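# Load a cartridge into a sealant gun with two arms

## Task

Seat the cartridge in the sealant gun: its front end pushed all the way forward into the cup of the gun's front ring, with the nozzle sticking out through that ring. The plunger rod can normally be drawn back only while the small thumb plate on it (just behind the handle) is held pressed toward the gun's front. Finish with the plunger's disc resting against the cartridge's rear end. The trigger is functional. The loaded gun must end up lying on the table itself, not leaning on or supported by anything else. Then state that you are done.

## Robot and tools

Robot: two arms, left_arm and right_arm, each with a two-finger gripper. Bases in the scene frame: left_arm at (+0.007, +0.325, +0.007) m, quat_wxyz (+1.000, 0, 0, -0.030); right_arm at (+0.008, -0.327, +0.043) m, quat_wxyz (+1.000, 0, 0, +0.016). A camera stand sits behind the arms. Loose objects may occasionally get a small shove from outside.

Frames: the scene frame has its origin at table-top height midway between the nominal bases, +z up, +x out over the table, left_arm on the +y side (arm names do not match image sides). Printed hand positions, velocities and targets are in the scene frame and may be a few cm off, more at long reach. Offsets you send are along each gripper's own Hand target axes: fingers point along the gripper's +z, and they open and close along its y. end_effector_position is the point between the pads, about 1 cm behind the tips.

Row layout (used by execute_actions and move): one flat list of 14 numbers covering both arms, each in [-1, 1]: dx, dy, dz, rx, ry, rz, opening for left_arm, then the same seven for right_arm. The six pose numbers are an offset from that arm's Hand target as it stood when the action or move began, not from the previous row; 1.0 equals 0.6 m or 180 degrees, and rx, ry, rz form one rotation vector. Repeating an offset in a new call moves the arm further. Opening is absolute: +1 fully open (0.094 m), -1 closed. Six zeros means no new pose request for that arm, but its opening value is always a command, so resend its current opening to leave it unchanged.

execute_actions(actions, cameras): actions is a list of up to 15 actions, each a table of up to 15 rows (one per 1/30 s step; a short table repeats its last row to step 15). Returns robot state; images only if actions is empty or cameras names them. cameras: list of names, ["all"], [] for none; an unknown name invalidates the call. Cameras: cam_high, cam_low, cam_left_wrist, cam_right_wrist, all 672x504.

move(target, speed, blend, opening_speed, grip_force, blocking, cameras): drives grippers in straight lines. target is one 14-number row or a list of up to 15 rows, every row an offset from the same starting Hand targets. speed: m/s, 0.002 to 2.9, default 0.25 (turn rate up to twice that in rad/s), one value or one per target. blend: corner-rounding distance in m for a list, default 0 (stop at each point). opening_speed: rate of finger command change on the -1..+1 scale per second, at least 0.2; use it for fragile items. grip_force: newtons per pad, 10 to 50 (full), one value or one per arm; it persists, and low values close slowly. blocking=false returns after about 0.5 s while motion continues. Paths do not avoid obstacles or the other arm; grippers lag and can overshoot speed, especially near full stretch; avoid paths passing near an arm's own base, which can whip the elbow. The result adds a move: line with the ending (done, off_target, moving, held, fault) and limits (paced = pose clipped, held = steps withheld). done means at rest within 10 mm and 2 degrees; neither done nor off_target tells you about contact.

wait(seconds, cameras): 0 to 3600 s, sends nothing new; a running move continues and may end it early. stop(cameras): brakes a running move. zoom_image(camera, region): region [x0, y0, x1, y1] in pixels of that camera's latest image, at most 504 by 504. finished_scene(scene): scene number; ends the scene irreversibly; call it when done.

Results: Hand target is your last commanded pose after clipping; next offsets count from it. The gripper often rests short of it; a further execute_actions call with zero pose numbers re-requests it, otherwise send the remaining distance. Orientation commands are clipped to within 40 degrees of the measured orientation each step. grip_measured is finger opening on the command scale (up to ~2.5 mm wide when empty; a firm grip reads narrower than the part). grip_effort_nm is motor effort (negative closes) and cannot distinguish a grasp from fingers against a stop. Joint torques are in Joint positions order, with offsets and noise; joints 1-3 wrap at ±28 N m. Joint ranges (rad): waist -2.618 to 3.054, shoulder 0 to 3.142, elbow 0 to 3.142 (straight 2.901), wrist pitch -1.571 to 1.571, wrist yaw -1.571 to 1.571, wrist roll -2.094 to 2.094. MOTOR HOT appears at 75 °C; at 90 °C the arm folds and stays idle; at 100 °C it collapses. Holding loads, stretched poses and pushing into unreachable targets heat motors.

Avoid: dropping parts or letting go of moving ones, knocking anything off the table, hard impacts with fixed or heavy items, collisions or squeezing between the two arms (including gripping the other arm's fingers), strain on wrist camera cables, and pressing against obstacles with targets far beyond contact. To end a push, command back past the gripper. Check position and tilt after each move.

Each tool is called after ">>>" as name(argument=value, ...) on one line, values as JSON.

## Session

>>> execute_actions(actions=[])

Scene clock: 0.00 s.
left_arm: end_effector_position=(+0.2939, +0.2387, +0.3812) grip_measured=+1.000 grip_effort_nm=n/a end_effector_quat_wxyz=(+0.693, +0.087, +0.704, +0.132) | right_arm: end_effector_position=(+0.3124, -0.1887, +0.3349) grip_measured=+1.000 grip_effort_nm=n/a end_effector_quat_wxyz=(+0.617, -0.032, +0.705, +0.348)
Joint positions: left_arm=[-0.651 0.793 0.85 -0.065 -0.776 0.307 0.094] | right_arm=[0.254 0.809 0.515 0.298 -0.272 0.469 0.094]
Joint velocities: within noise
Joint torques (N m): no reading
Heat: left arm: 40 °C; right arm: 54 °C.
Hand target: left_arm +0.2936, +0.2389, +0.3815; +0.691, +0.088, +0.705, +0.133 | right_arm +0.3121, -0.1888, +0.3450; +0.626, -0.034, +0.696, +0.350
Tool commands: left_gripper/opening=+1.0 right_gripper/opening=+1.0

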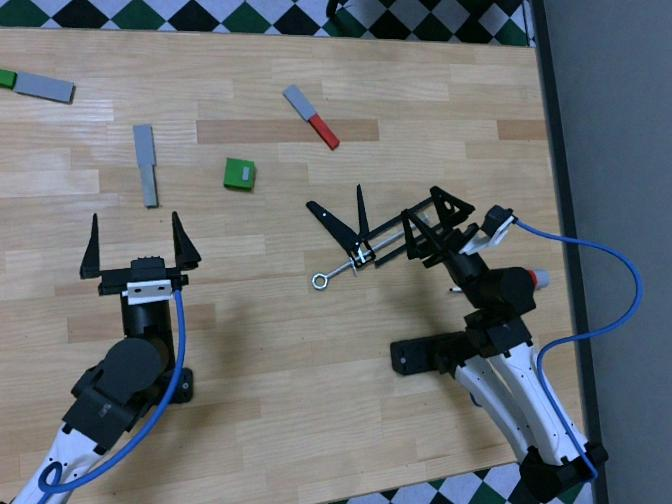

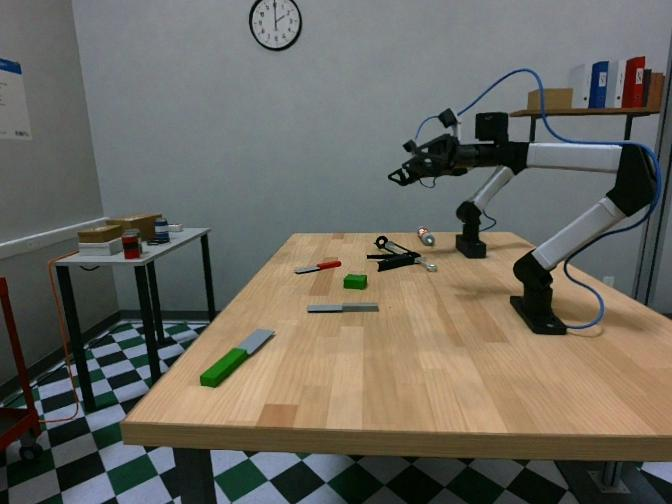

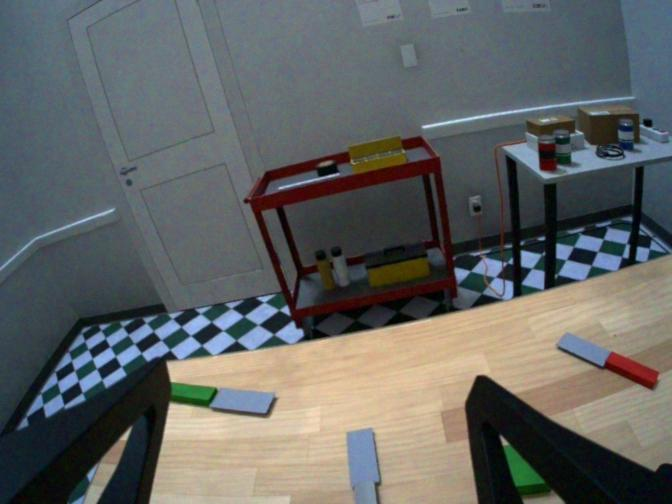

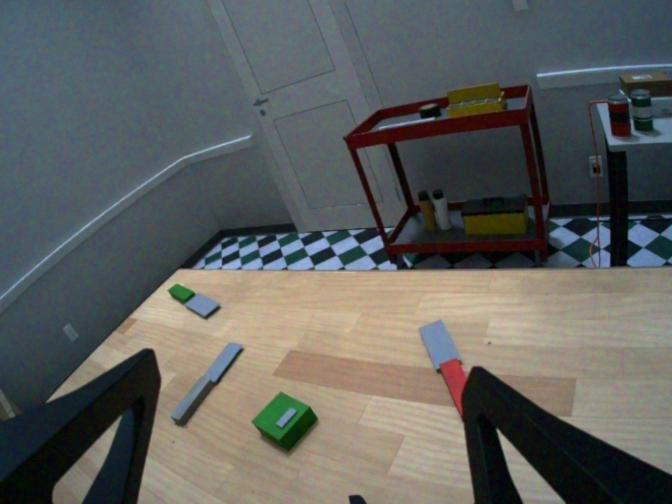

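>>> move(target=[0.3137,-0.5489,-0.2335,0.3929,0.1999,0.1066,0.3,0.1204,-0.4206,-0.4703,0.5326,0.1633,0.3929,1.0], speed=0.4, cameras=["all"])

Scene clock: 12.70 s.
left_arm: end_effector_position=(+0.1687, -0.0133, +0.0965) grip_measured=+0.302 grip_effort_nm=-0.10 end_effector_quat_wxyz=(+0.246, +0.520, +0.803, -0.155) | right_arm: end_effector_position=(+0.1794, -0.4936, +0.1534) grip_measured=+1.000 grip_effort_nm=-0.05 end_effector_quat_wxyz=(-0.005, +0.686, +0.728, +0.008)
Joint positions: left_arm=[-1.059 1.489 0.921 -0.413 0.01 0.025 0.061] | right_arm=[-0.813 1.457 1.148 -1.273 -0.015 0.73 0.094]
Joint torques (N m): left_arm=[-0.25 -4.86 9.03 1.82 0.13 0.12] | right_arm=[-0.66 -6.2 7.56 0.22 0.18 -0.09]
Heat: left arm: 43 °C; right arm: 52 °C.
Hand target: left_arm +0.1681, -0.0246, +0.1017; +0.250, +0.528, +0.794, -0.167 | right_arm +0.1803, -0.5001, +0.1600; +0.001, +0.691, +0.722, +0.001
Off the commanded pose: left_arm 0.013 m, 2 deg | right_arm 0.009 m, 1 deg.
move: off_target (left_arm)

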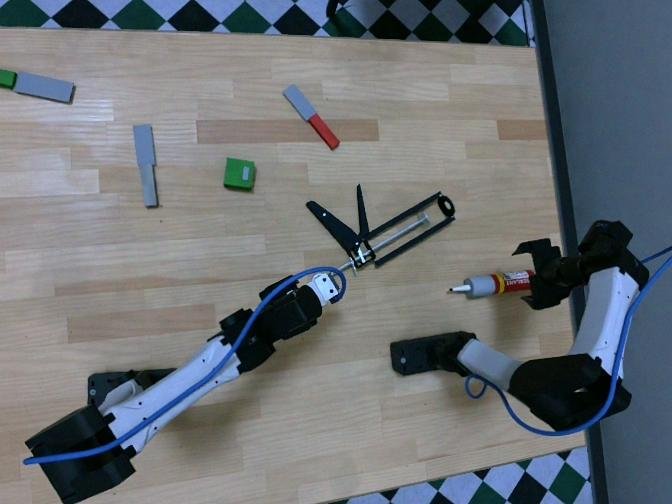

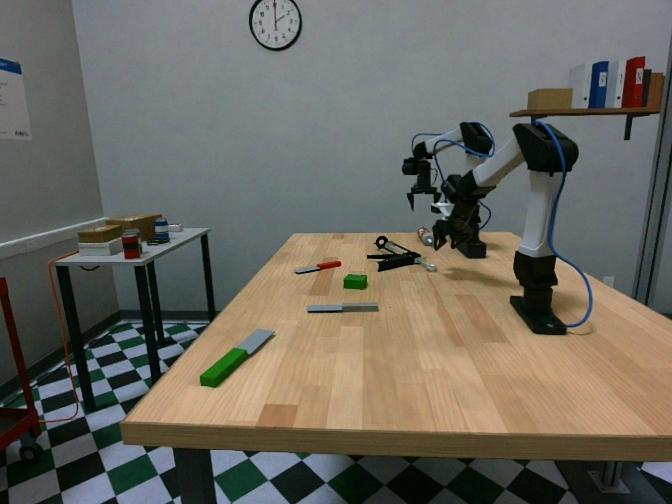

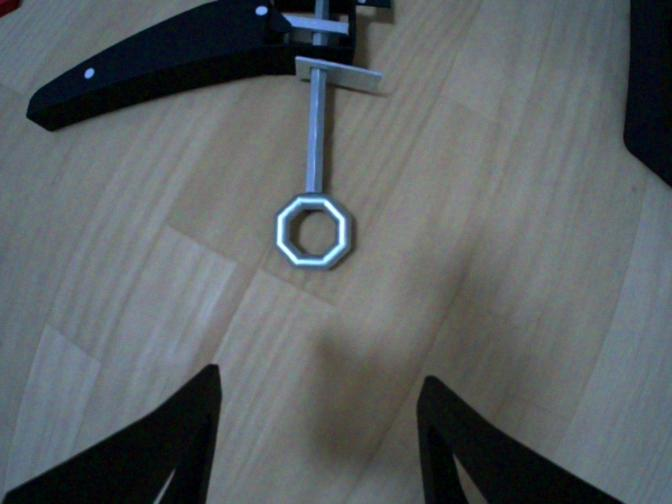

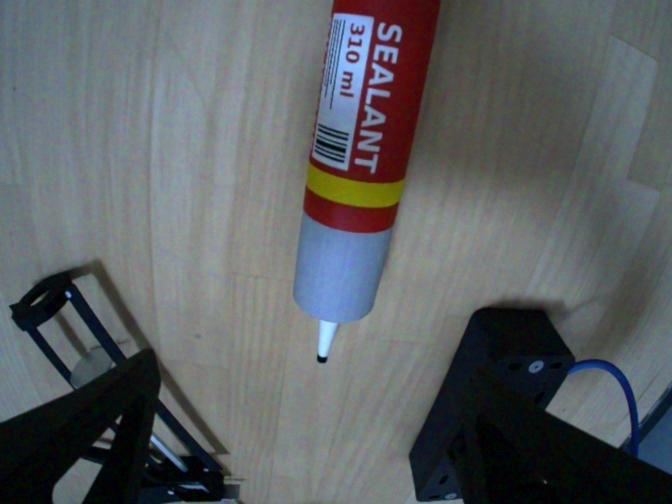

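>>> zoom_image(camera="cam_high", region=[290, 175, 470, 310])

Scaled by 2.800 from the camera's image (finer frame: 960x720).

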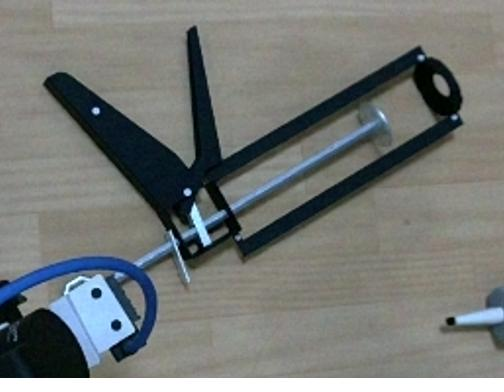

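>>> move(target=[0.044,0.0161,0.0491,0,-0.111,0,0.3,0.5739,0.0873,0.0167,0,0,-0.1167,-1.0], speed=0.3, cameras=["cam_high", "cam_left_wrist", "cam_right_wrist"])

Scene clock: 26.23 s.
left_arm: end_effector_position=(+0.1772, -0.0206, +0.0724) grip_measured=+0.302 grip_effort_nm=-0.10 end_effector_quat_wxyz=(+0.393, +0.484, +0.738, -0.258) | right_arm: end_effector_position=(+0.2107, -0.1585, +0.1448) grip_measured=-0.988 grip_effort_nm=-0.69 end_effector_quat_wxyz=(-0.009, +0.547, +0.837, -0.007)
Joint positions: left_arm=[-1.023 1.481 0.486 0.401 0.064 0.043 0.061] | right_arm=[0.652 1.562 1.212 -1.24 -0.014 1.841 0.001]
Joint torques (N m): left_arm=[1.18 -4.26 4.72 2.38 0.13 0.09] | right_arm=[0.62 -6.97 7.38 0.24 0.22 -0.08]
Heat: left arm: 44 °C; right arm: 52 °C.
Hand target: left_arm +0.1752, -0.0165, +0.0624; +0.384, +0.491, +0.739, -0.256 | right_arm +0.2175, -0.1538, +0.1500; +0.001, +0.548, +0.836, +0.000
Off the commanded pose: left_arm 0.011 m, 1 deg | right_arm 0.010 m, 1 deg.
move: off_target (left_arm)

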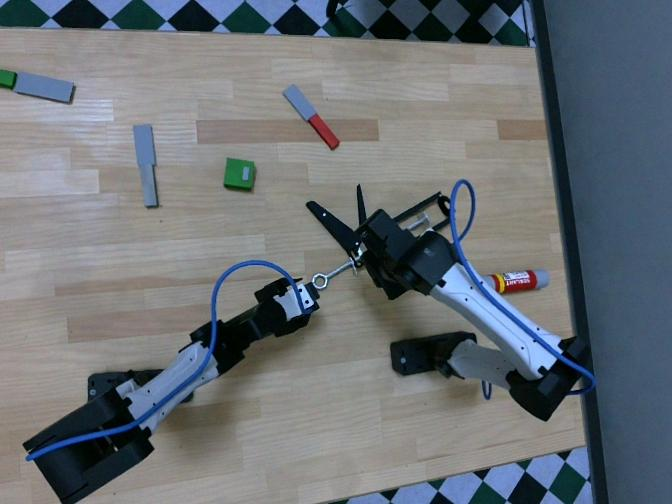

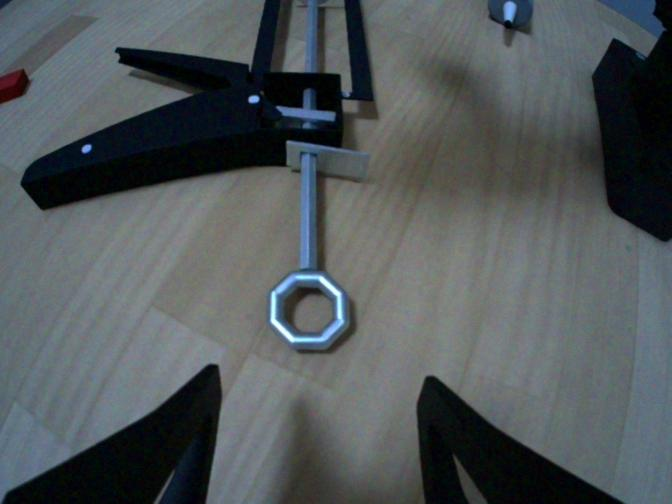

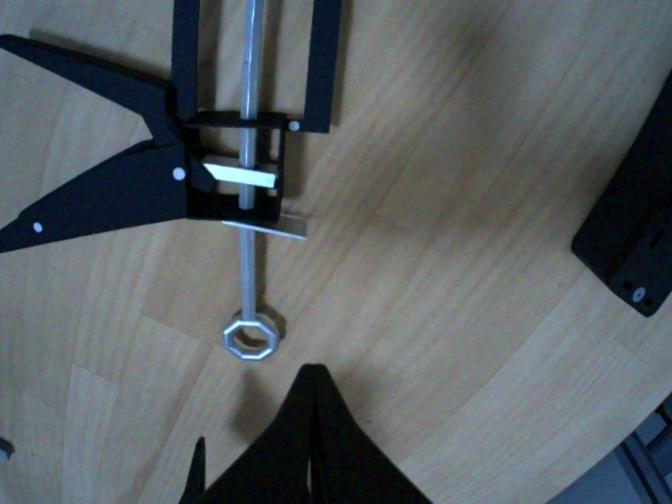

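>>> move(target=[[0.0155,0.0096,0.0886,0,0,0,0.3,0.0333,0.035,0.1417,0,0,0,-1.0],[0.0155,0.0096,0.0886,0,0,0,-0.5,0.0333,0.035,0.1417,0,0,0,-1.0]], speed=0.2, cameras=["cam_high", "cam_left_wrist", "cam_right_wrist"])

Scene clock: 29.33 s.
left_arm: end_effector_position=(+0.1912, -0.0430, +0.0221) grip_measured=-0.498 grip_effort_nm=-0.10 end_effector_quat_wxyz=(+0.379, +0.488, +0.745, -0.251) | right_arm: end_effector_position=(+0.2276, -0.1275, +0.0688) grip_measured=-0.988 grip_effort_nm=-0.69 end_effector_quat_wxyz=(-0.006, +0.547, +0.837, +0.002)
Joint positions: left_arm=[-1.016 1.776 0.542 0.606 0.071 0.047 0.024] | right_arm=[0.698 1.743 1.097 -0.924 -0.013 1.886 0.001]
Joint torques (N m): left_arm=[1.22 -5.39 6.8 2.28 0.11 0.13] | right_arm=[0.51 -8.68 4.33 0.48 0.21 -0.07]
Heat: left arm: 44 °C; right arm: 52 °C.
Hand target: left_arm +0.1951, -0.0495, +0.0242; +0.384, +0.492, +0.739, -0.256 | right_arm +0.2290, -0.1270, +0.0650; +0.001, +0.548, +0.836, +0.001
Off the commanded pose: left_arm 0.008 m, 1 deg | right_arm 0.004 m, 1 deg.
move: done

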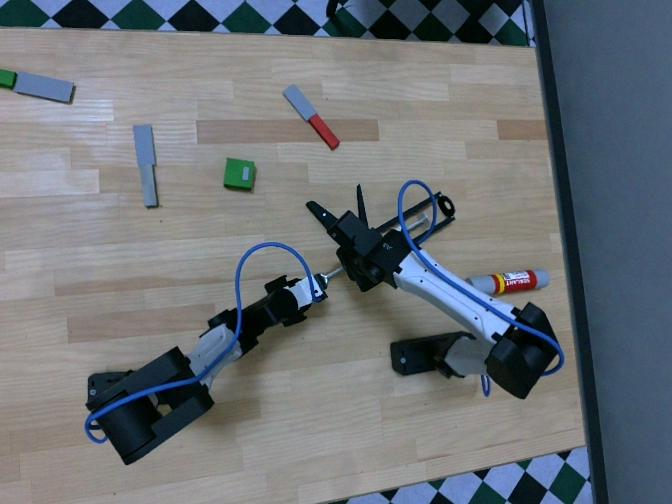

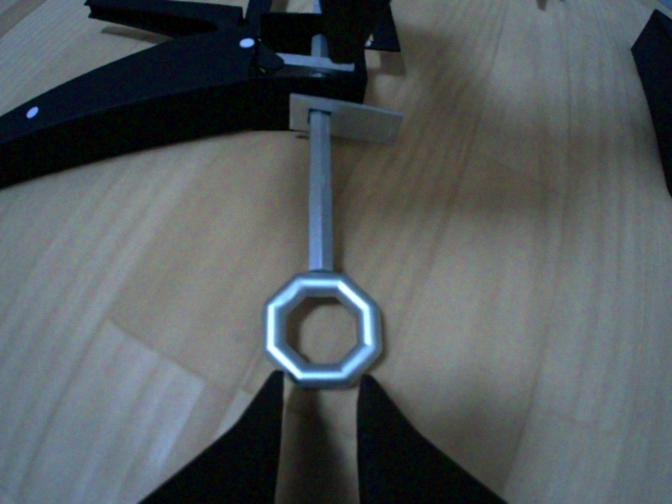

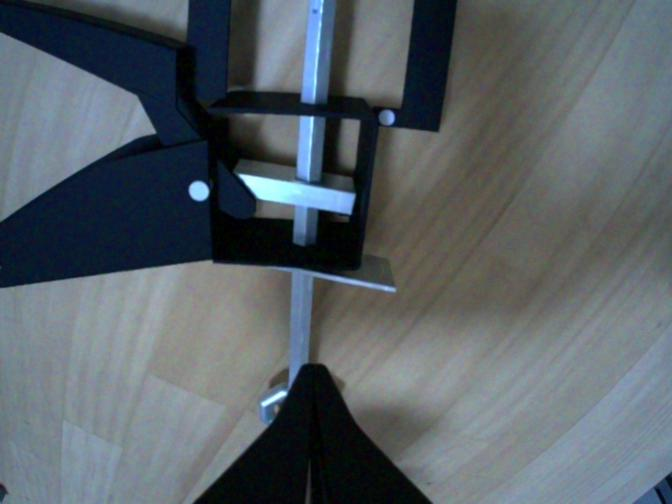

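>>> move(target=[[-0.0273,0,-0.0192,0,0,0,0.3,0.005,-0.02,0,0,0,0,-1.0],[-0.0441,0.0018,0.0047,0,0,0,0.3,0.005,-0.02,0.027,0,0,0,-1.0]], speed=0.15, blend=[0.005,0], cameras=["cam_left_wrist", "cam_right_wrist"])

Scene clock: 33.40 s.
left_arm: end_effector_position=(+0.2017, -0.0624, +0.0459) grip_measured=+0.298 grip_effort_nm=0.15 end_effector_quat_wxyz=(+0.389, +0.485, +0.740, -0.256) | right_arm: end_effector_position=(+0.2159, -0.1292, +0.0510) grip_measured=-0.988 grip_effort_nm=-0.69 end_effector_quat_wxyz=(-0.007, +0.547, +0.837, -0.001)
Joint positions: left_arm=[-1.016 1.755 0.639 0.513 0.071 0.047 0.061] | right_arm=[0.721 1.743 1.019 -0.851 -0.012 1.909 0.001]
Joint torques (N m): left_arm=[0.96 -6.11 7.13 2.01 0.11 0.08] | right_arm=[0.57 -9.25 3.95 0.47 0.2 -0.07]
Heat: left arm: 45 °C; right arm: 52 °C.
Hand target: left_arm +0.2029, -0.0653, +0.0443; +0.384, +0.491, +0.739, -0.256 | right_arm +0.2168, -0.1290, +0.0488; +0.001, +0.548, +0.836, +0.001
Off the commanded pose: left_arm 0.003 m, 1 deg | right_arm 0.002 m, 1 deg.
move: done

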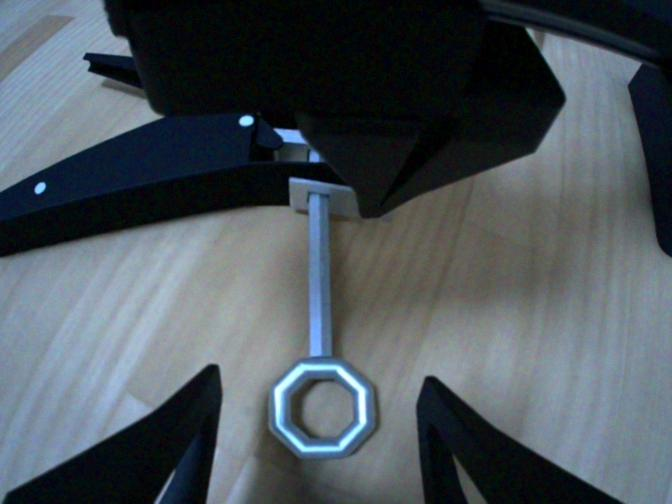

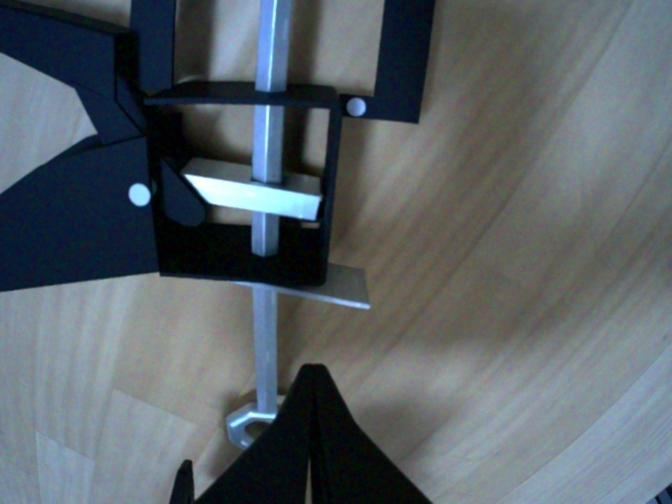

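>>> execute_actions(actions=[], cameras=["cam_high","cam_left_wrist","cam_right_wrist"])

Scene clock: 35.03 s.
left_arm: end_effector_position=(+0.2016, -0.0624, +0.0458) grip_measured=+0.298 grip_effort_nm=0.15 end_effector_quat_wxyz=(+0.389, +0.485, +0.740, -0.256) | right_arm: end_effector_position=(+0.2160, -0.1291, +0.0510) grip_measured=-0.988 grip_effort_nm=-0.69 end_effector_quat_wxyz=(-0.007, +0.547, +0.837, -0.001)
Joint positions: left_arm=[-1.016 1.755 0.639 0.513 0.071 0.047 0.061] | right_arm=[0.721 1.743 1.019 -0.851 -0.012 1.909 0.001]
Joint velocities: within noise
Joint torques (N m): left_arm=[0.99 -6.11 7.21 1.98 0.07 0.06] | right_arm=[0.51 -9.24 3.95 0.46 0.21 -0.08]
Heat: left arm: 44 °C; right arm: 52 °C.
Hand target: left_arm +0.2029, -0.0653, +0.0443; +0.384, +0.491, +0.739, -0.256 | right_arm +0.2168, -0.1290, +0.0488; +0.001, +0.548, +0.836, +0.001
Tool commands: left_gripper/opening=+0.3 right_gripper/opening=-1.0
Off the commanded pose: left_arm 0.004 m, 1 deg | right_arm 0.002 m, 1 deg.
Images, in order (width x height): cam_high 672x504, cam_left_wrist 672x504, cam_right_wrist 672x504.

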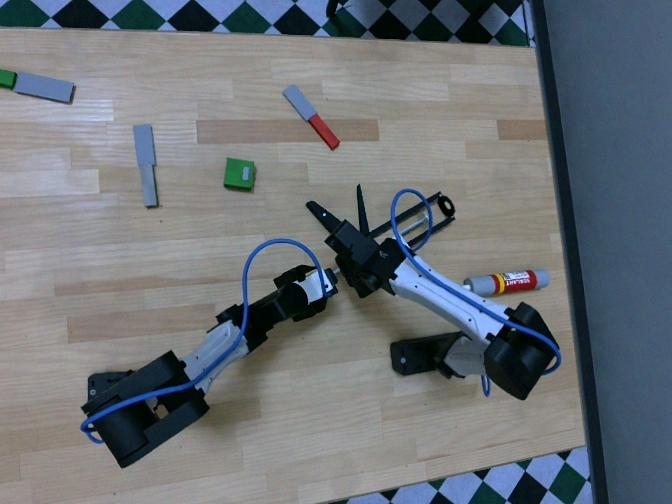

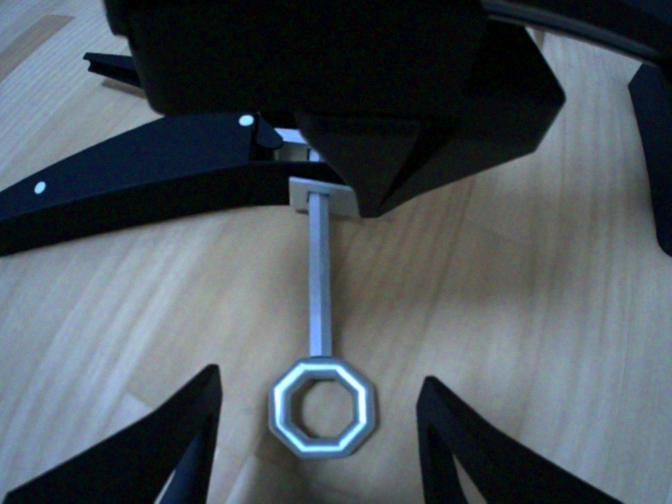

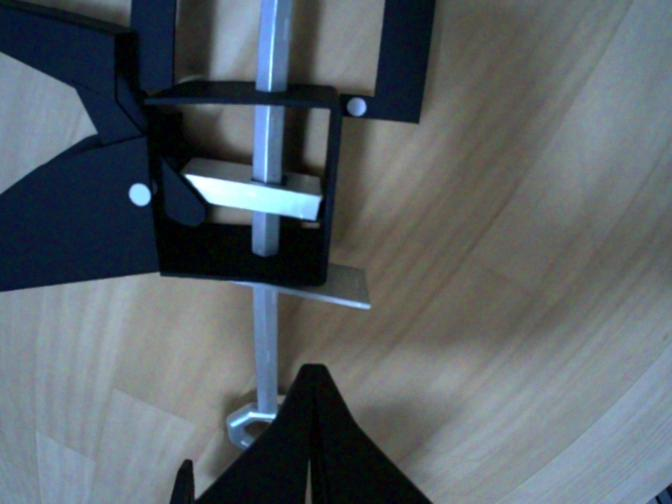

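>>> move(target=[0.015, 0, 0.002, 0, 0, 0, 0.3, 0, 0, 0.045, 0, 0, 0, -1.0], speed=0.12, grip_force=50, cameras=["cam_left_wrist","cam_right_wrist"])

Scene clock: 38.67 s.
left_arm: end_effector_position=(+0.2022, -0.0635, +0.0444) grip_measured=+0.298 grip_effort_nm=0.15 end_effector_quat_wxyz=(+0.391, +0.485, +0.739, -0.257) | right_arm: end_effector_position=(+0.2158, -0.1293, +0.0249) grip_measured=-0.988 grip_effort_nm=-0.69 end_effector_quat_wxyz=(-0.006, +0.547, +0.837, +0.000)
Joint positions: left_arm=[-1.016 1.766 0.639 0.528 0.071 0.047 0.061] | right_arm=[0.721 1.794 0.961 -0.74 -0.012 1.909 0.001]
Joint torques (N m): left_arm=[1.01 -5.56 5.03 2.32 0.1 0.1] | right_arm=[0.53 -8.79 3.93 0.48 0.21 -0.07]
Heat: left arm: 44 °C; right arm: 52 °C.
Hand target: left_arm +0.2013, -0.0614, +0.0362; +0.384, +0.491, +0.739, -0.256 | right_arm +0.2168, -0.1291, +0.0217; +0.001, +0.548, +0.836, +0.001
Off the commanded pose: left_arm 0.008 m, 1 deg | right_arm 0.003 m, 1 deg.
move: done

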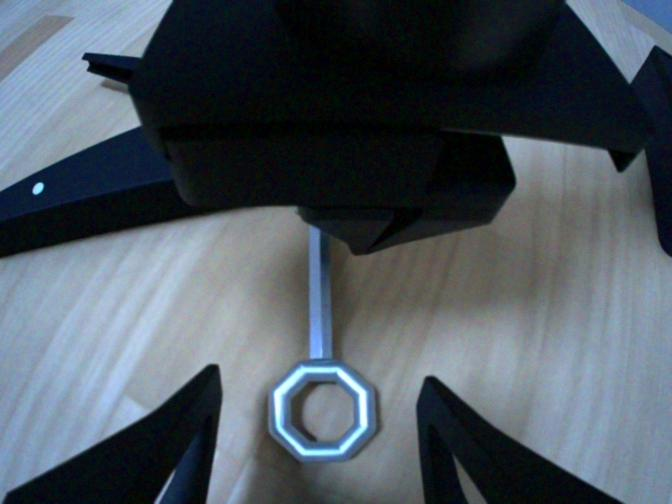

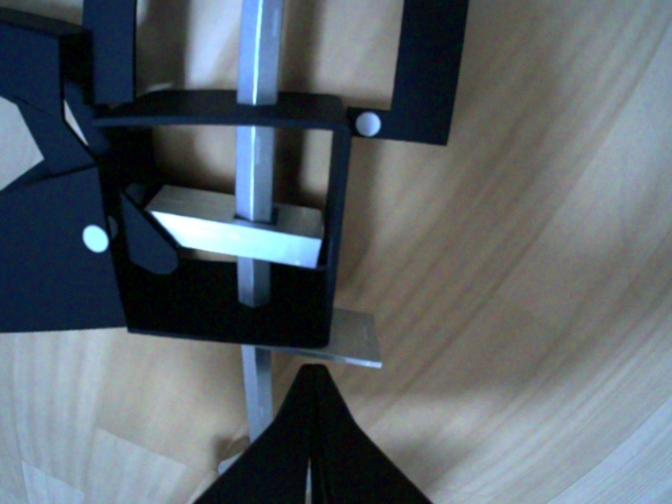

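>>> move(target=[0.012, 0, 0, 0, 0, 0, 0.3, 0, 0, 0.009, 0, 0, 0, -1.0], speed=0.12, cameras=["cam_left_wrist","cam_right_wrist"])

Scene clock: 41.47 s.
left_arm: end_effector_position=(+0.2016, -0.0623, +0.0412) grip_measured=+0.298 grip_effort_nm=0.15 end_effector_quat_wxyz=(+0.393, +0.484, +0.738, -0.258) | right_arm: end_effector_position=(+0.2167, -0.1285, +0.0204) grip_measured=-0.988 grip_effort_nm=-0.69 end_effector_quat_wxyz=(-0.006, +0.547, +0.837, +0.002)
Joint positions: left_arm=[-1.016 1.777 0.623 0.561 0.071 0.047 0.061] | right_arm=[0.721 1.805 0.953 -0.717 -0.012 1.909 0.001]
Joint torques (N m): left_arm=[1.17 -5.82 4.33 2.33 0.14 0.09] | right_arm=[0.53 -8.72 3.7 0.48 0.2 -0.08]
Heat: left arm: 44 °C; right arm: 52 °C.
Hand target: left_arm +0.1997, -0.0576, +0.0304; +0.384, +0.491, +0.739, -0.256 | right_arm +0.2169, -0.1290, +0.0164; +0.001, +0.548, +0.836, +0.001
Off the commanded pose: left_arm 0.012 m, 1 deg | right_arm 0.004 m, 1 deg.
move: off_target (left_arm)

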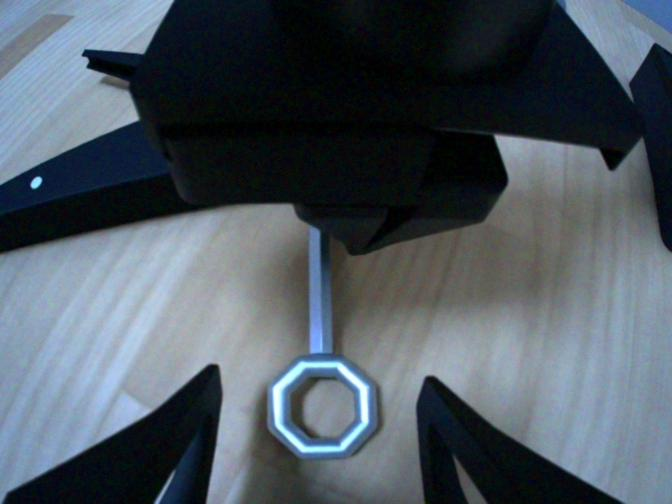

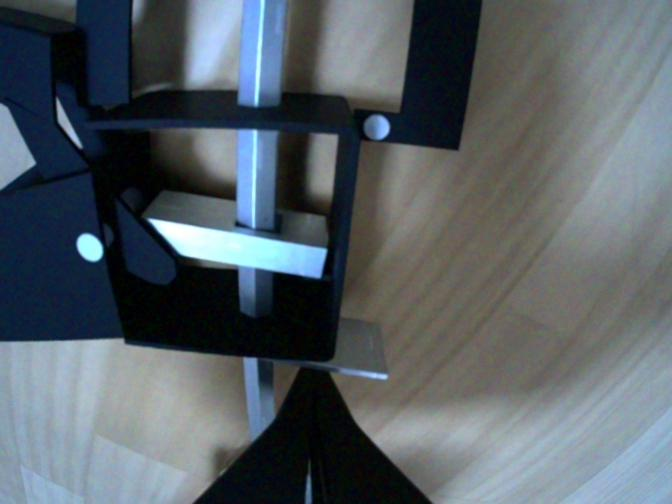

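>>> move(target=[[0.007, 0, 0, 0, 0, 0, 0.3, 0, 0, 0, 0, 0, 0, -1.0], [0.007, 0, 0, 0, 0, 0, -0.5, 0, 0, 0, 0, 0, 0, -1.0]], speed=0.12, opening_speed=1.2, cameras=["cam_left_wrist","cam_right_wrist"])

Scene clock: 43.97 s.
left_arm: end_effector_position=(+0.2003, -0.0604, +0.0377) grip_measured=-0.498 grip_effort_nm=-0.10 end_effector_quat_wxyz=(+0.393, +0.484, +0.737, -0.259) | right_arm: end_effector_position=(+0.2167, -0.1285, +0.0204) grip_measured=-0.988 grip_effort_nm=-0.69 end_effector_quat_wxyz=(-0.006, +0.547, +0.837, +0.002)
Joint positions: left_arm=[-1.016 1.784 0.61 0.582 0.072 0.047 0.024] | right_arm=[0.721 1.805 0.953 -0.717 -0.012 1.909 0.001]
Joint torques (N m): left_arm=[1.21 -5.67 4.05 2.3 0.15 0.11] | right_arm=[0.47 -8.72 3.74 0.49 0.21 -0.08]
Heat: left arm: 44 °C; right arm: 52 °C.
Hand target: left_arm +0.1987, -0.0553, +0.0269; +0.384, +0.491, +0.739, -0.256 | right_arm +0.2168, -0.1291, +0.0164; +0.001, +0.548, +0.836, +0.000
Off the commanded pose: left_arm 0.012 m, 1 deg | right_arm 0.004 m, 1 deg.
move: off_target (left_arm); target 2's new opening was sent with left_arm's hand 0.012 m and 1 deg from that target

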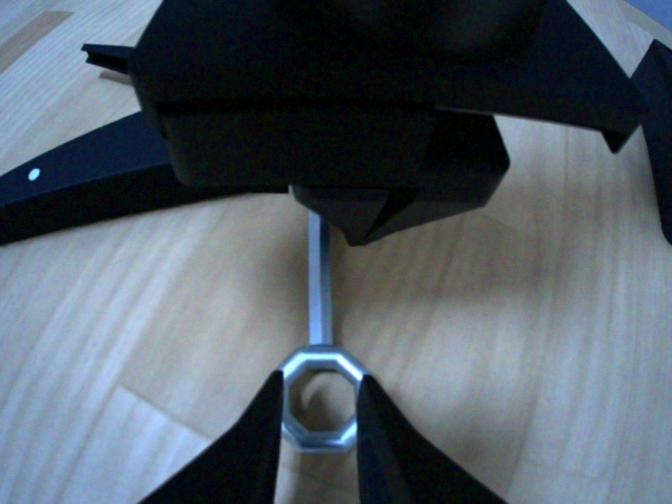

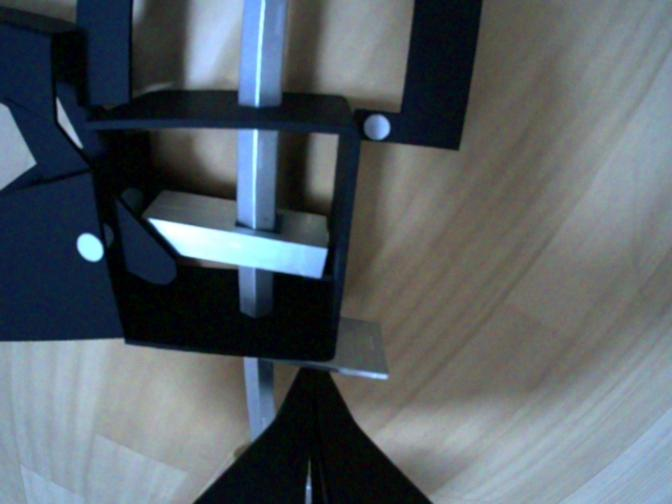

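>>> zoom_image(camera="cam_left_wrist", region=[200, 300, 450, 504])

Scaled by 2.016 from the camera's image (finer frame: 960x720).

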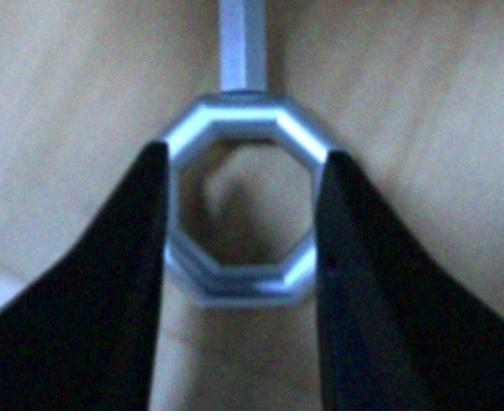

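>>> move(target=[[0, 0, 0, 0, 0, 0, 0.3, 0, 0, 0, 0, 0, 0, -1.0], [0.0137, 0, 0.0096, 0, 0, 0, 0.3, 0, 0, 0, 0, 0, 0, -1.0]], speed=0.1, cameras=["cam_left_wrist"])

Scene clock: 47.77 s.
left_arm: end_effector_position=(+0.2001, -0.0600, +0.0267) grip_measured=+0.298 grip_effort_nm=0.14 end_effector_quat_wxyz=(+0.392, +0.485, +0.738, -0.258) | right_arm: end_effector_position=(+0.2167, -0.1285, +0.0204) grip_measured=-0.988 grip_effort_nm=-0.69 end_effector_quat_wxyz=(-0.006, +0.547, +0.837, +0.002)
Joint positions: left_arm=[-1.016 1.828 0.599 0.634 0.072 0.048 0.061] | right_arm=[0.721 1.805 0.953 -0.717 -0.012 1.909 0.001]
Joint torques (N m): left_arm=[1.2 -5.93 4.15 2.3 0.11 0.12] | right_arm=[0.53 -8.68 3.74 0.48 0.2 -0.08]
Heat: left arm: 44 °C; right arm: 53 °C.
Hand target: left_arm +0.1987, -0.0554, +0.0170; +0.384, +0.492, +0.739, -0.256 | right_arm +0.2168, -0.1291, +0.0164; +0.001, +0.548, +0.836, +0.000
Off the commanded pose: left_arm 0.011 m, 1 deg | right_arm 0.004 m, 1 deg.
move: off_target (left_arm)

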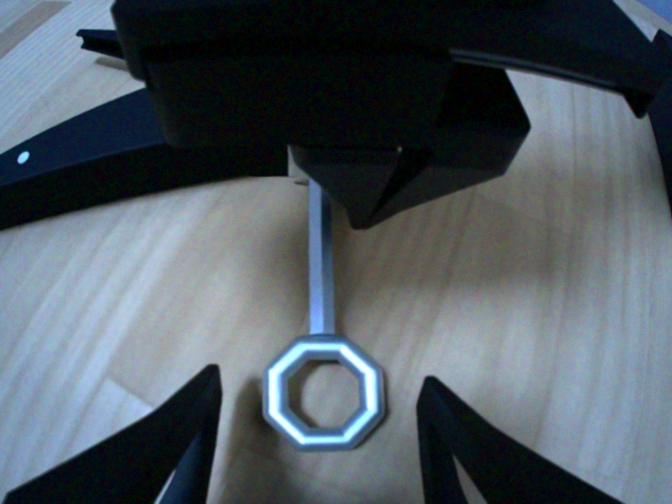

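>>> move(target=[[0.0096, 0, 0.0067, 0, 0, 0, 0.3, 0, 0, 0, 0, 0, 0, -1.0], [0.0096, 0, 0.0067, 0, 0, 0, -0.5, 0, 0, 0, 0, 0, 0, -1.0]], speed=0.1, opening_speed=1.2, cameras=["cam_left_wrist"])

Scene clock: 50.13 s.
left_arm: end_effector_position=(+0.2007, -0.0621, +0.0218) grip_measured=-0.221 grip_effort_nm=-1.01 end_effector_quat_wxyz=(+0.394, +0.485, +0.736, -0.261) | right_arm: end_effector_position=(+0.2167, -0.1285, +0.0204) grip_measured=-0.988 grip_effort_nm=-0.69 end_effector_quat_wxyz=(-0.006, +0.547, +0.837, +0.002)
Joint positions: left_arm=[-1.016 1.858 0.599 0.671 0.075 0.048 0.037] | right_arm=[0.721 1.805 0.953 -0.717 -0.012 1.909 0.001]
Joint torques (N m): left_arm=[1.31 -5.89 3.63 2.32 0.11 0.09] | right_arm=[0.51 -8.73 3.71 0.48 0.21 -0.08]
Heat: left arm: 44 °C; right arm: 53 °C.
Hand target: left_arm +0.1987, -0.0553, +0.0099; +0.384, +0.492, +0.739, -0.256 | right_arm +0.2168, -0.1291, +0.0164; +0.001, +0.548, +0.836, +0.000
Off the commanded pose: left_arm 0.014 m, 2 deg | right_arm 0.004 m, 1 deg.
move: off_target (left_arm); target 2's new opening was sent with left_arm's hand 0.014 m and 2 deg from that target

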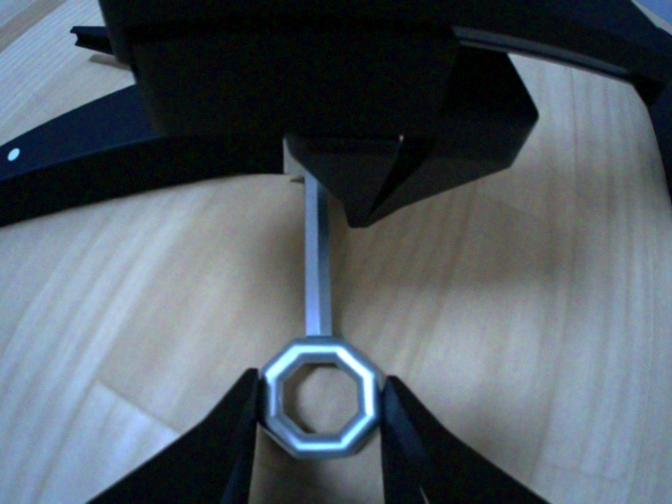

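>>> move(target=[0.0495, -0.0024, -0.0877, 0, 0, 0, -0.5, 0, 0, 0, 0, 0, 0, -1.0], speed=0.08, cameras=["cam_high","cam_left_wrist","cam_right_wrist"])

Scene clock: 53.23 s.
left_arm: end_effector_position=(+0.1827, -0.0133, +0.0225) grip_measured=-0.221 grip_effort_nm=-1.01 end_effector_quat_wxyz=(+0.401, +0.476, +0.738, -0.262) | right_arm: end_effector_position=(+0.2030, -0.0852, +0.0244) grip_measured=-0.988 grip_effort_nm=-0.69 end_effector_quat_wxyz=(-0.082, +0.527, +0.843, +0.063)
Joint positions: left_arm=[-0.994 1.719 0.379 0.766 0.081 0.048 0.037] | right_arm=[0.755 1.805 0.953 -0.632 -0.189 1.913 0.001]
Joint torques (N m): left_arm=[1.2 -8.39 1.73 1.8 0.23 0.18] | right_arm=[-2.25 -9.83 3.88 -0.38 1.81 -0.14]
Heat: left arm: 43 °C; right arm: 53 °C.
Hand target: left_arm +0.1742, -0.0004, +0.0157; +0.384, +0.492, +0.739, -0.256 | right_arm +0.2168, -0.1290, +0.0164; +0.001, +0.548, +0.836, +0.000
Off the commanded pose: left_arm 0.017 m, 3 deg | right_arm 0.047 m, 12 deg.
move: off_target (left_arm)

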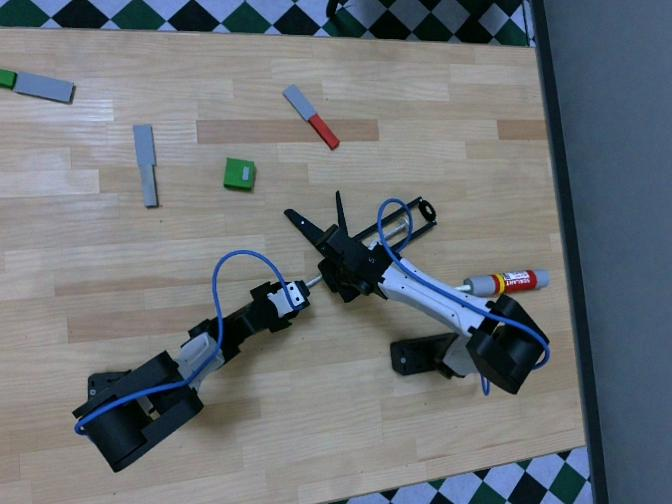

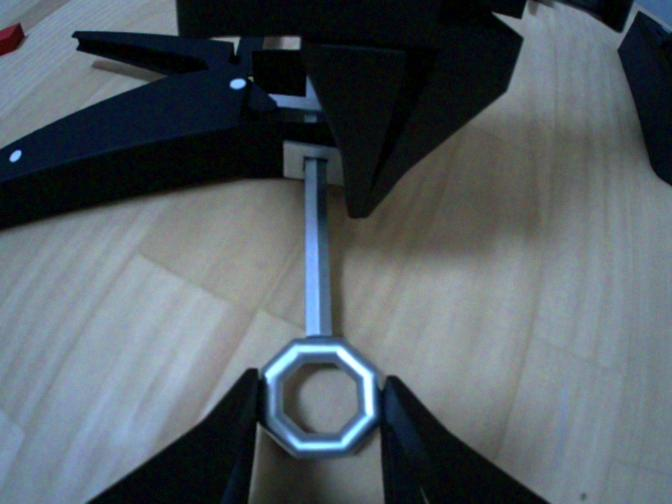

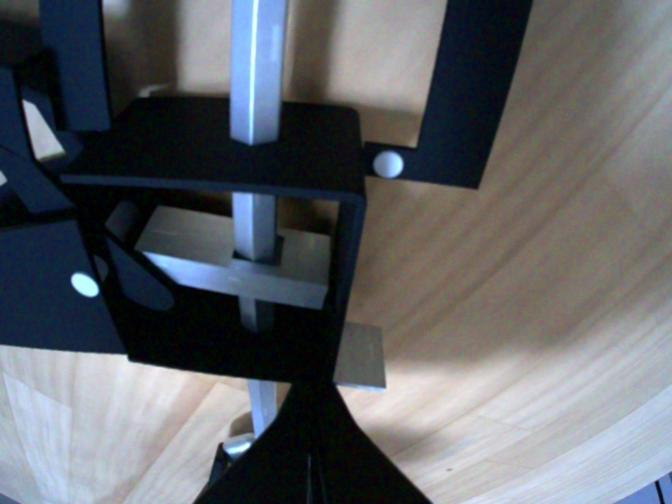

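>>> zoom_image(camera="cam_right_wrist", region=[220, 280, 420, 440])

>>> zoom_image(camera="cam_left_wrist", region=[240, 90, 420, 240])

Scaled by 2.520 from the camera's image (finer frame: 960x720).

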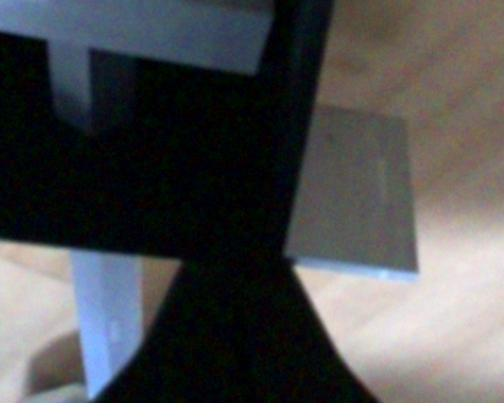

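Scaled by 2.800 from the camera's image (finer frame: 960x720).

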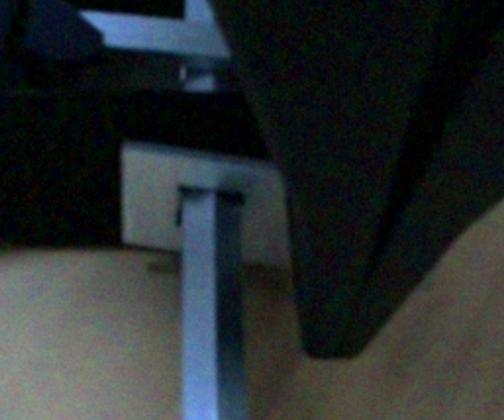

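>>> zoom_image(camera="cam_high", region=[280, 170, 460, 310])

Scaled by 2.800 from the camera's image (finer frame: 960x720).

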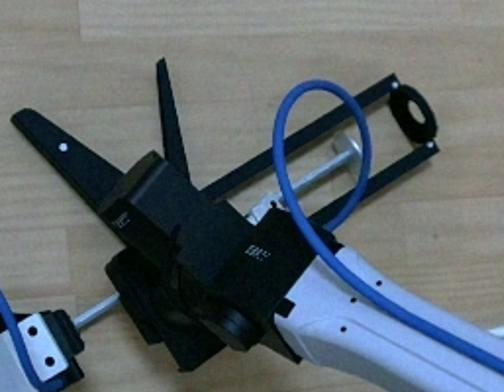

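>>> execute_actions(actions=[], cameras=["cam_low"])

>>> zoom_image(camera="cam_low", region=[220, 160, 460, 340])

Scene clock: 61.80 s.
left_arm: end_effector_position=(+0.1827, -0.0133, +0.0225) grip_measured=-0.221 grip_effort_nm=-1.01 end_effector_quat_wxyz=(+0.401, +0.476, +0.738, -0.262) | right_arm: end_effector_position=(+0.2030, -0.0852, +0.0244) grip_measured=-0.988 grip_effort_nm=-0.69 end_effector_quat_wxyz=(-0.082, +0.527, +0.843, +0.063)
Joint positions: left_arm=[-0.994 1.719 0.379 0.766 0.081 0.048 0.037] | right_arm=[0.755 1.805 0.953 -0.632 -0.189 1.913 0.001]
Joint velocities: within noise
Joint torques (N m): left_arm=[1.07 -8.66 1.77 1.82 0.18 0.21] | right_arm=[-2.25 -9.87 3.88 -0.36 1.81 -0.14]
Heat: left arm: 43 °C; right arm: 53 °C.
Hand target: left_arm +0.1742, -0.0004, +0.0157; +0.384, +0.492, +0.739, -0.256 | right_arm +0.2168, -0.1291, +0.0164; +0.001, +0.548, +0.836, +0.000
Tool commands: left_gripper/opening=-0.5 right_gripper/opening=-1.0
Off the commanded pose: left_arm 0.017 m, 3 deg | right_arm 0.047 m, 12 deg.
Images, in order (width x height): cam_low 672x504.

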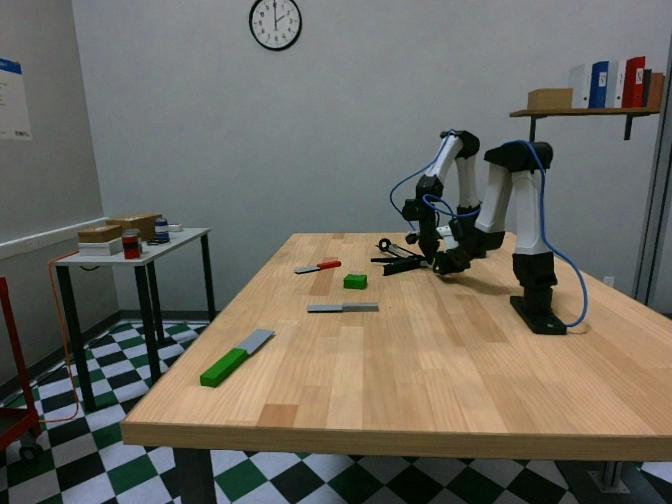

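Scaled by 2.100 from the camera's image (finer frame: 960x720).

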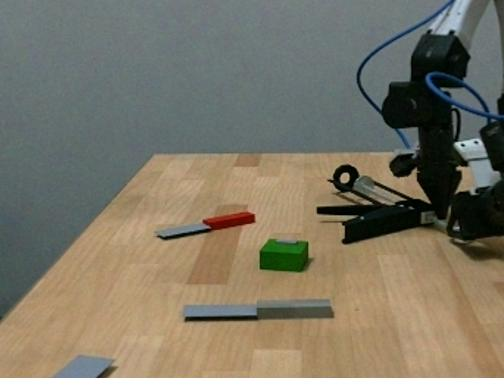

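>>> zoom_image(camera="cam_low", region=[365, 225, 465, 285])

Scaled by 5.040 from the camera's image (finer frame: 960x720).

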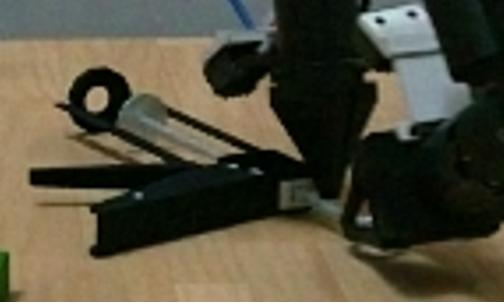

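>>> move(target=[[-0.0096, 0, 0.0137, 0, 0, 0, -0.5, 0.0762, 0.008, 0, 0, 0, 0, -1.0], [-0.0096, 0, 0.0137, 0, 0, 0, -0.5, 0.0762, 0.008, -0.075, 0, 0, 0, -1.0], [-0.0096, 0, 0.0137, 0, 0, 0, -0.5, 0.0008, 0.02, -0.0977, 0, 0, -0.5, 0.5]], speed=[0.15, 0.15, 0.25], cameras=["cam_high","cam_right_wrist"])

Scene clock: 72.60 s.
left_arm: end_effector_position=(+0.1819, -0.0123, +0.0206) grip_measured=-0.221 grip_effort_nm=-1.00 end_effector_quat_wxyz=(+0.397, +0.478, +0.739, -0.260) | right_arm: end_effector_position=(+0.2225, -0.1236, +0.0643) grip_measured=+0.498 grip_effort_nm=0.04 end_effector_quat_wxyz=(-0.013, -0.203, +0.979, -0.005)
Joint positions: left_arm=[-0.994 1.719 0.379 0.756 0.082 0.049 0.037] | right_arm=[0.723 1.771 1.11 -0.938 -0.006 0.346 0.07]
Joint torques (N m): left_arm=[0.65 -6.31 4.71 1.76 0.19 0.16] | right_arm=[-0.79 -12.93 5.55 0.22 0.09 -0.27]
Heat: left arm: 43 °C; right arm: 54 °C.
Hand target: left_arm +0.1781, -0.0096, +0.0157; +0.384, +0.491, +0.739, -0.256 | right_arm +0.2276, -0.1239, +0.0749; +0.001, -0.204, +0.979, +0.000
Off the commanded pose: left_arm 0.007 m, 2 deg | right_arm 0.012 m, 2 deg.
move: off_target (right_arm); target 3's new opening was sent with right_arm's hand 0.012 m and 2 deg from that target

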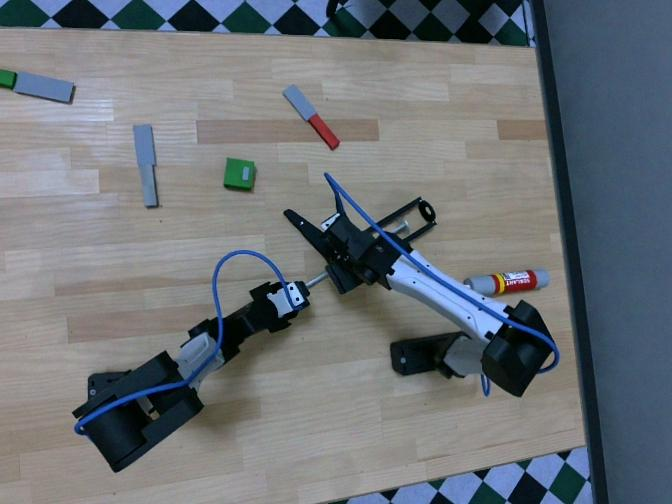

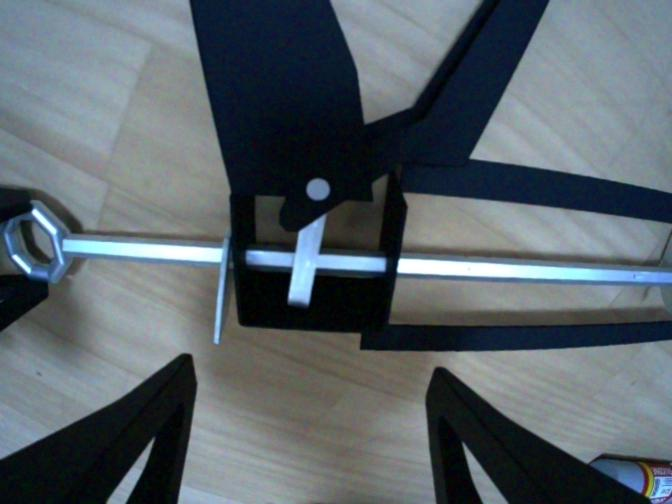

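>>> move(target=[0, 0, 0, 0, 0, 0, -0.5, -0.021, 0.0082, 0.0365, 0, 0, 0.0206, 0.5], speed=0.15, cameras=["cam_right_wrist"])

Scene clock: 76.47 s.
left_arm: end_effector_position=(+0.1819, -0.0123, +0.0206) grip_measured=-0.221 grip_effort_nm=-1.01 end_effector_quat_wxyz=(+0.397, +0.478, +0.739, -0.260) | right_arm: end_effector_position=(+0.2267, -0.1197, +0.0514) grip_measured=+0.498 grip_effort_nm=0.04 end_effector_quat_wxyz=(-0.015, -0.180, +0.984, -0.006)
Joint positions: left_arm=[-0.994 1.719 0.379 0.756 0.082 0.049 0.037] | right_arm=[0.723 1.816 1.11 -0.897 -0.006 0.393 0.07]
Joint torques (N m): left_arm=[0.65 -6.24 4.66 1.78 0.16 0.18] | right_arm=[-0.69 -9.65 6.05 0.57 0.09 -0.07]
Heat: left arm: 43 °C; right arm: 55 °C.
Hand target: left_arm +0.1781, -0.0096, +0.0157; +0.384, +0.491, +0.739, -0.256 | right_arm +0.2372, -0.1144, +0.0531; +0.001, -0.172, +0.985, +0.000
Off the commanded pose: left_arm 0.007 m, 2 deg | right_arm 0.012 m, 2 deg.
move: off_target (right_arm)

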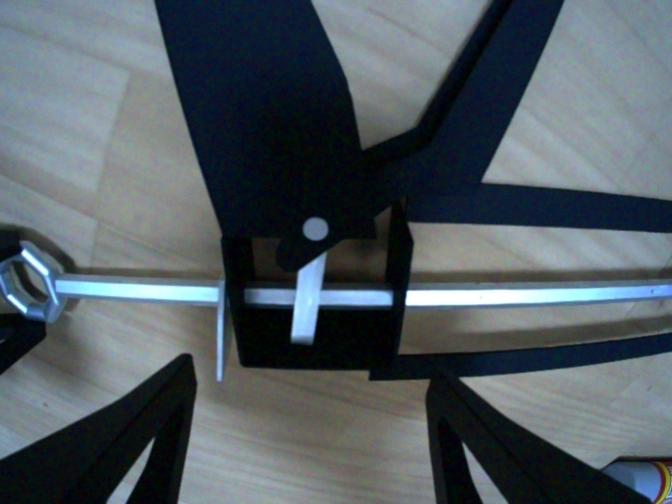

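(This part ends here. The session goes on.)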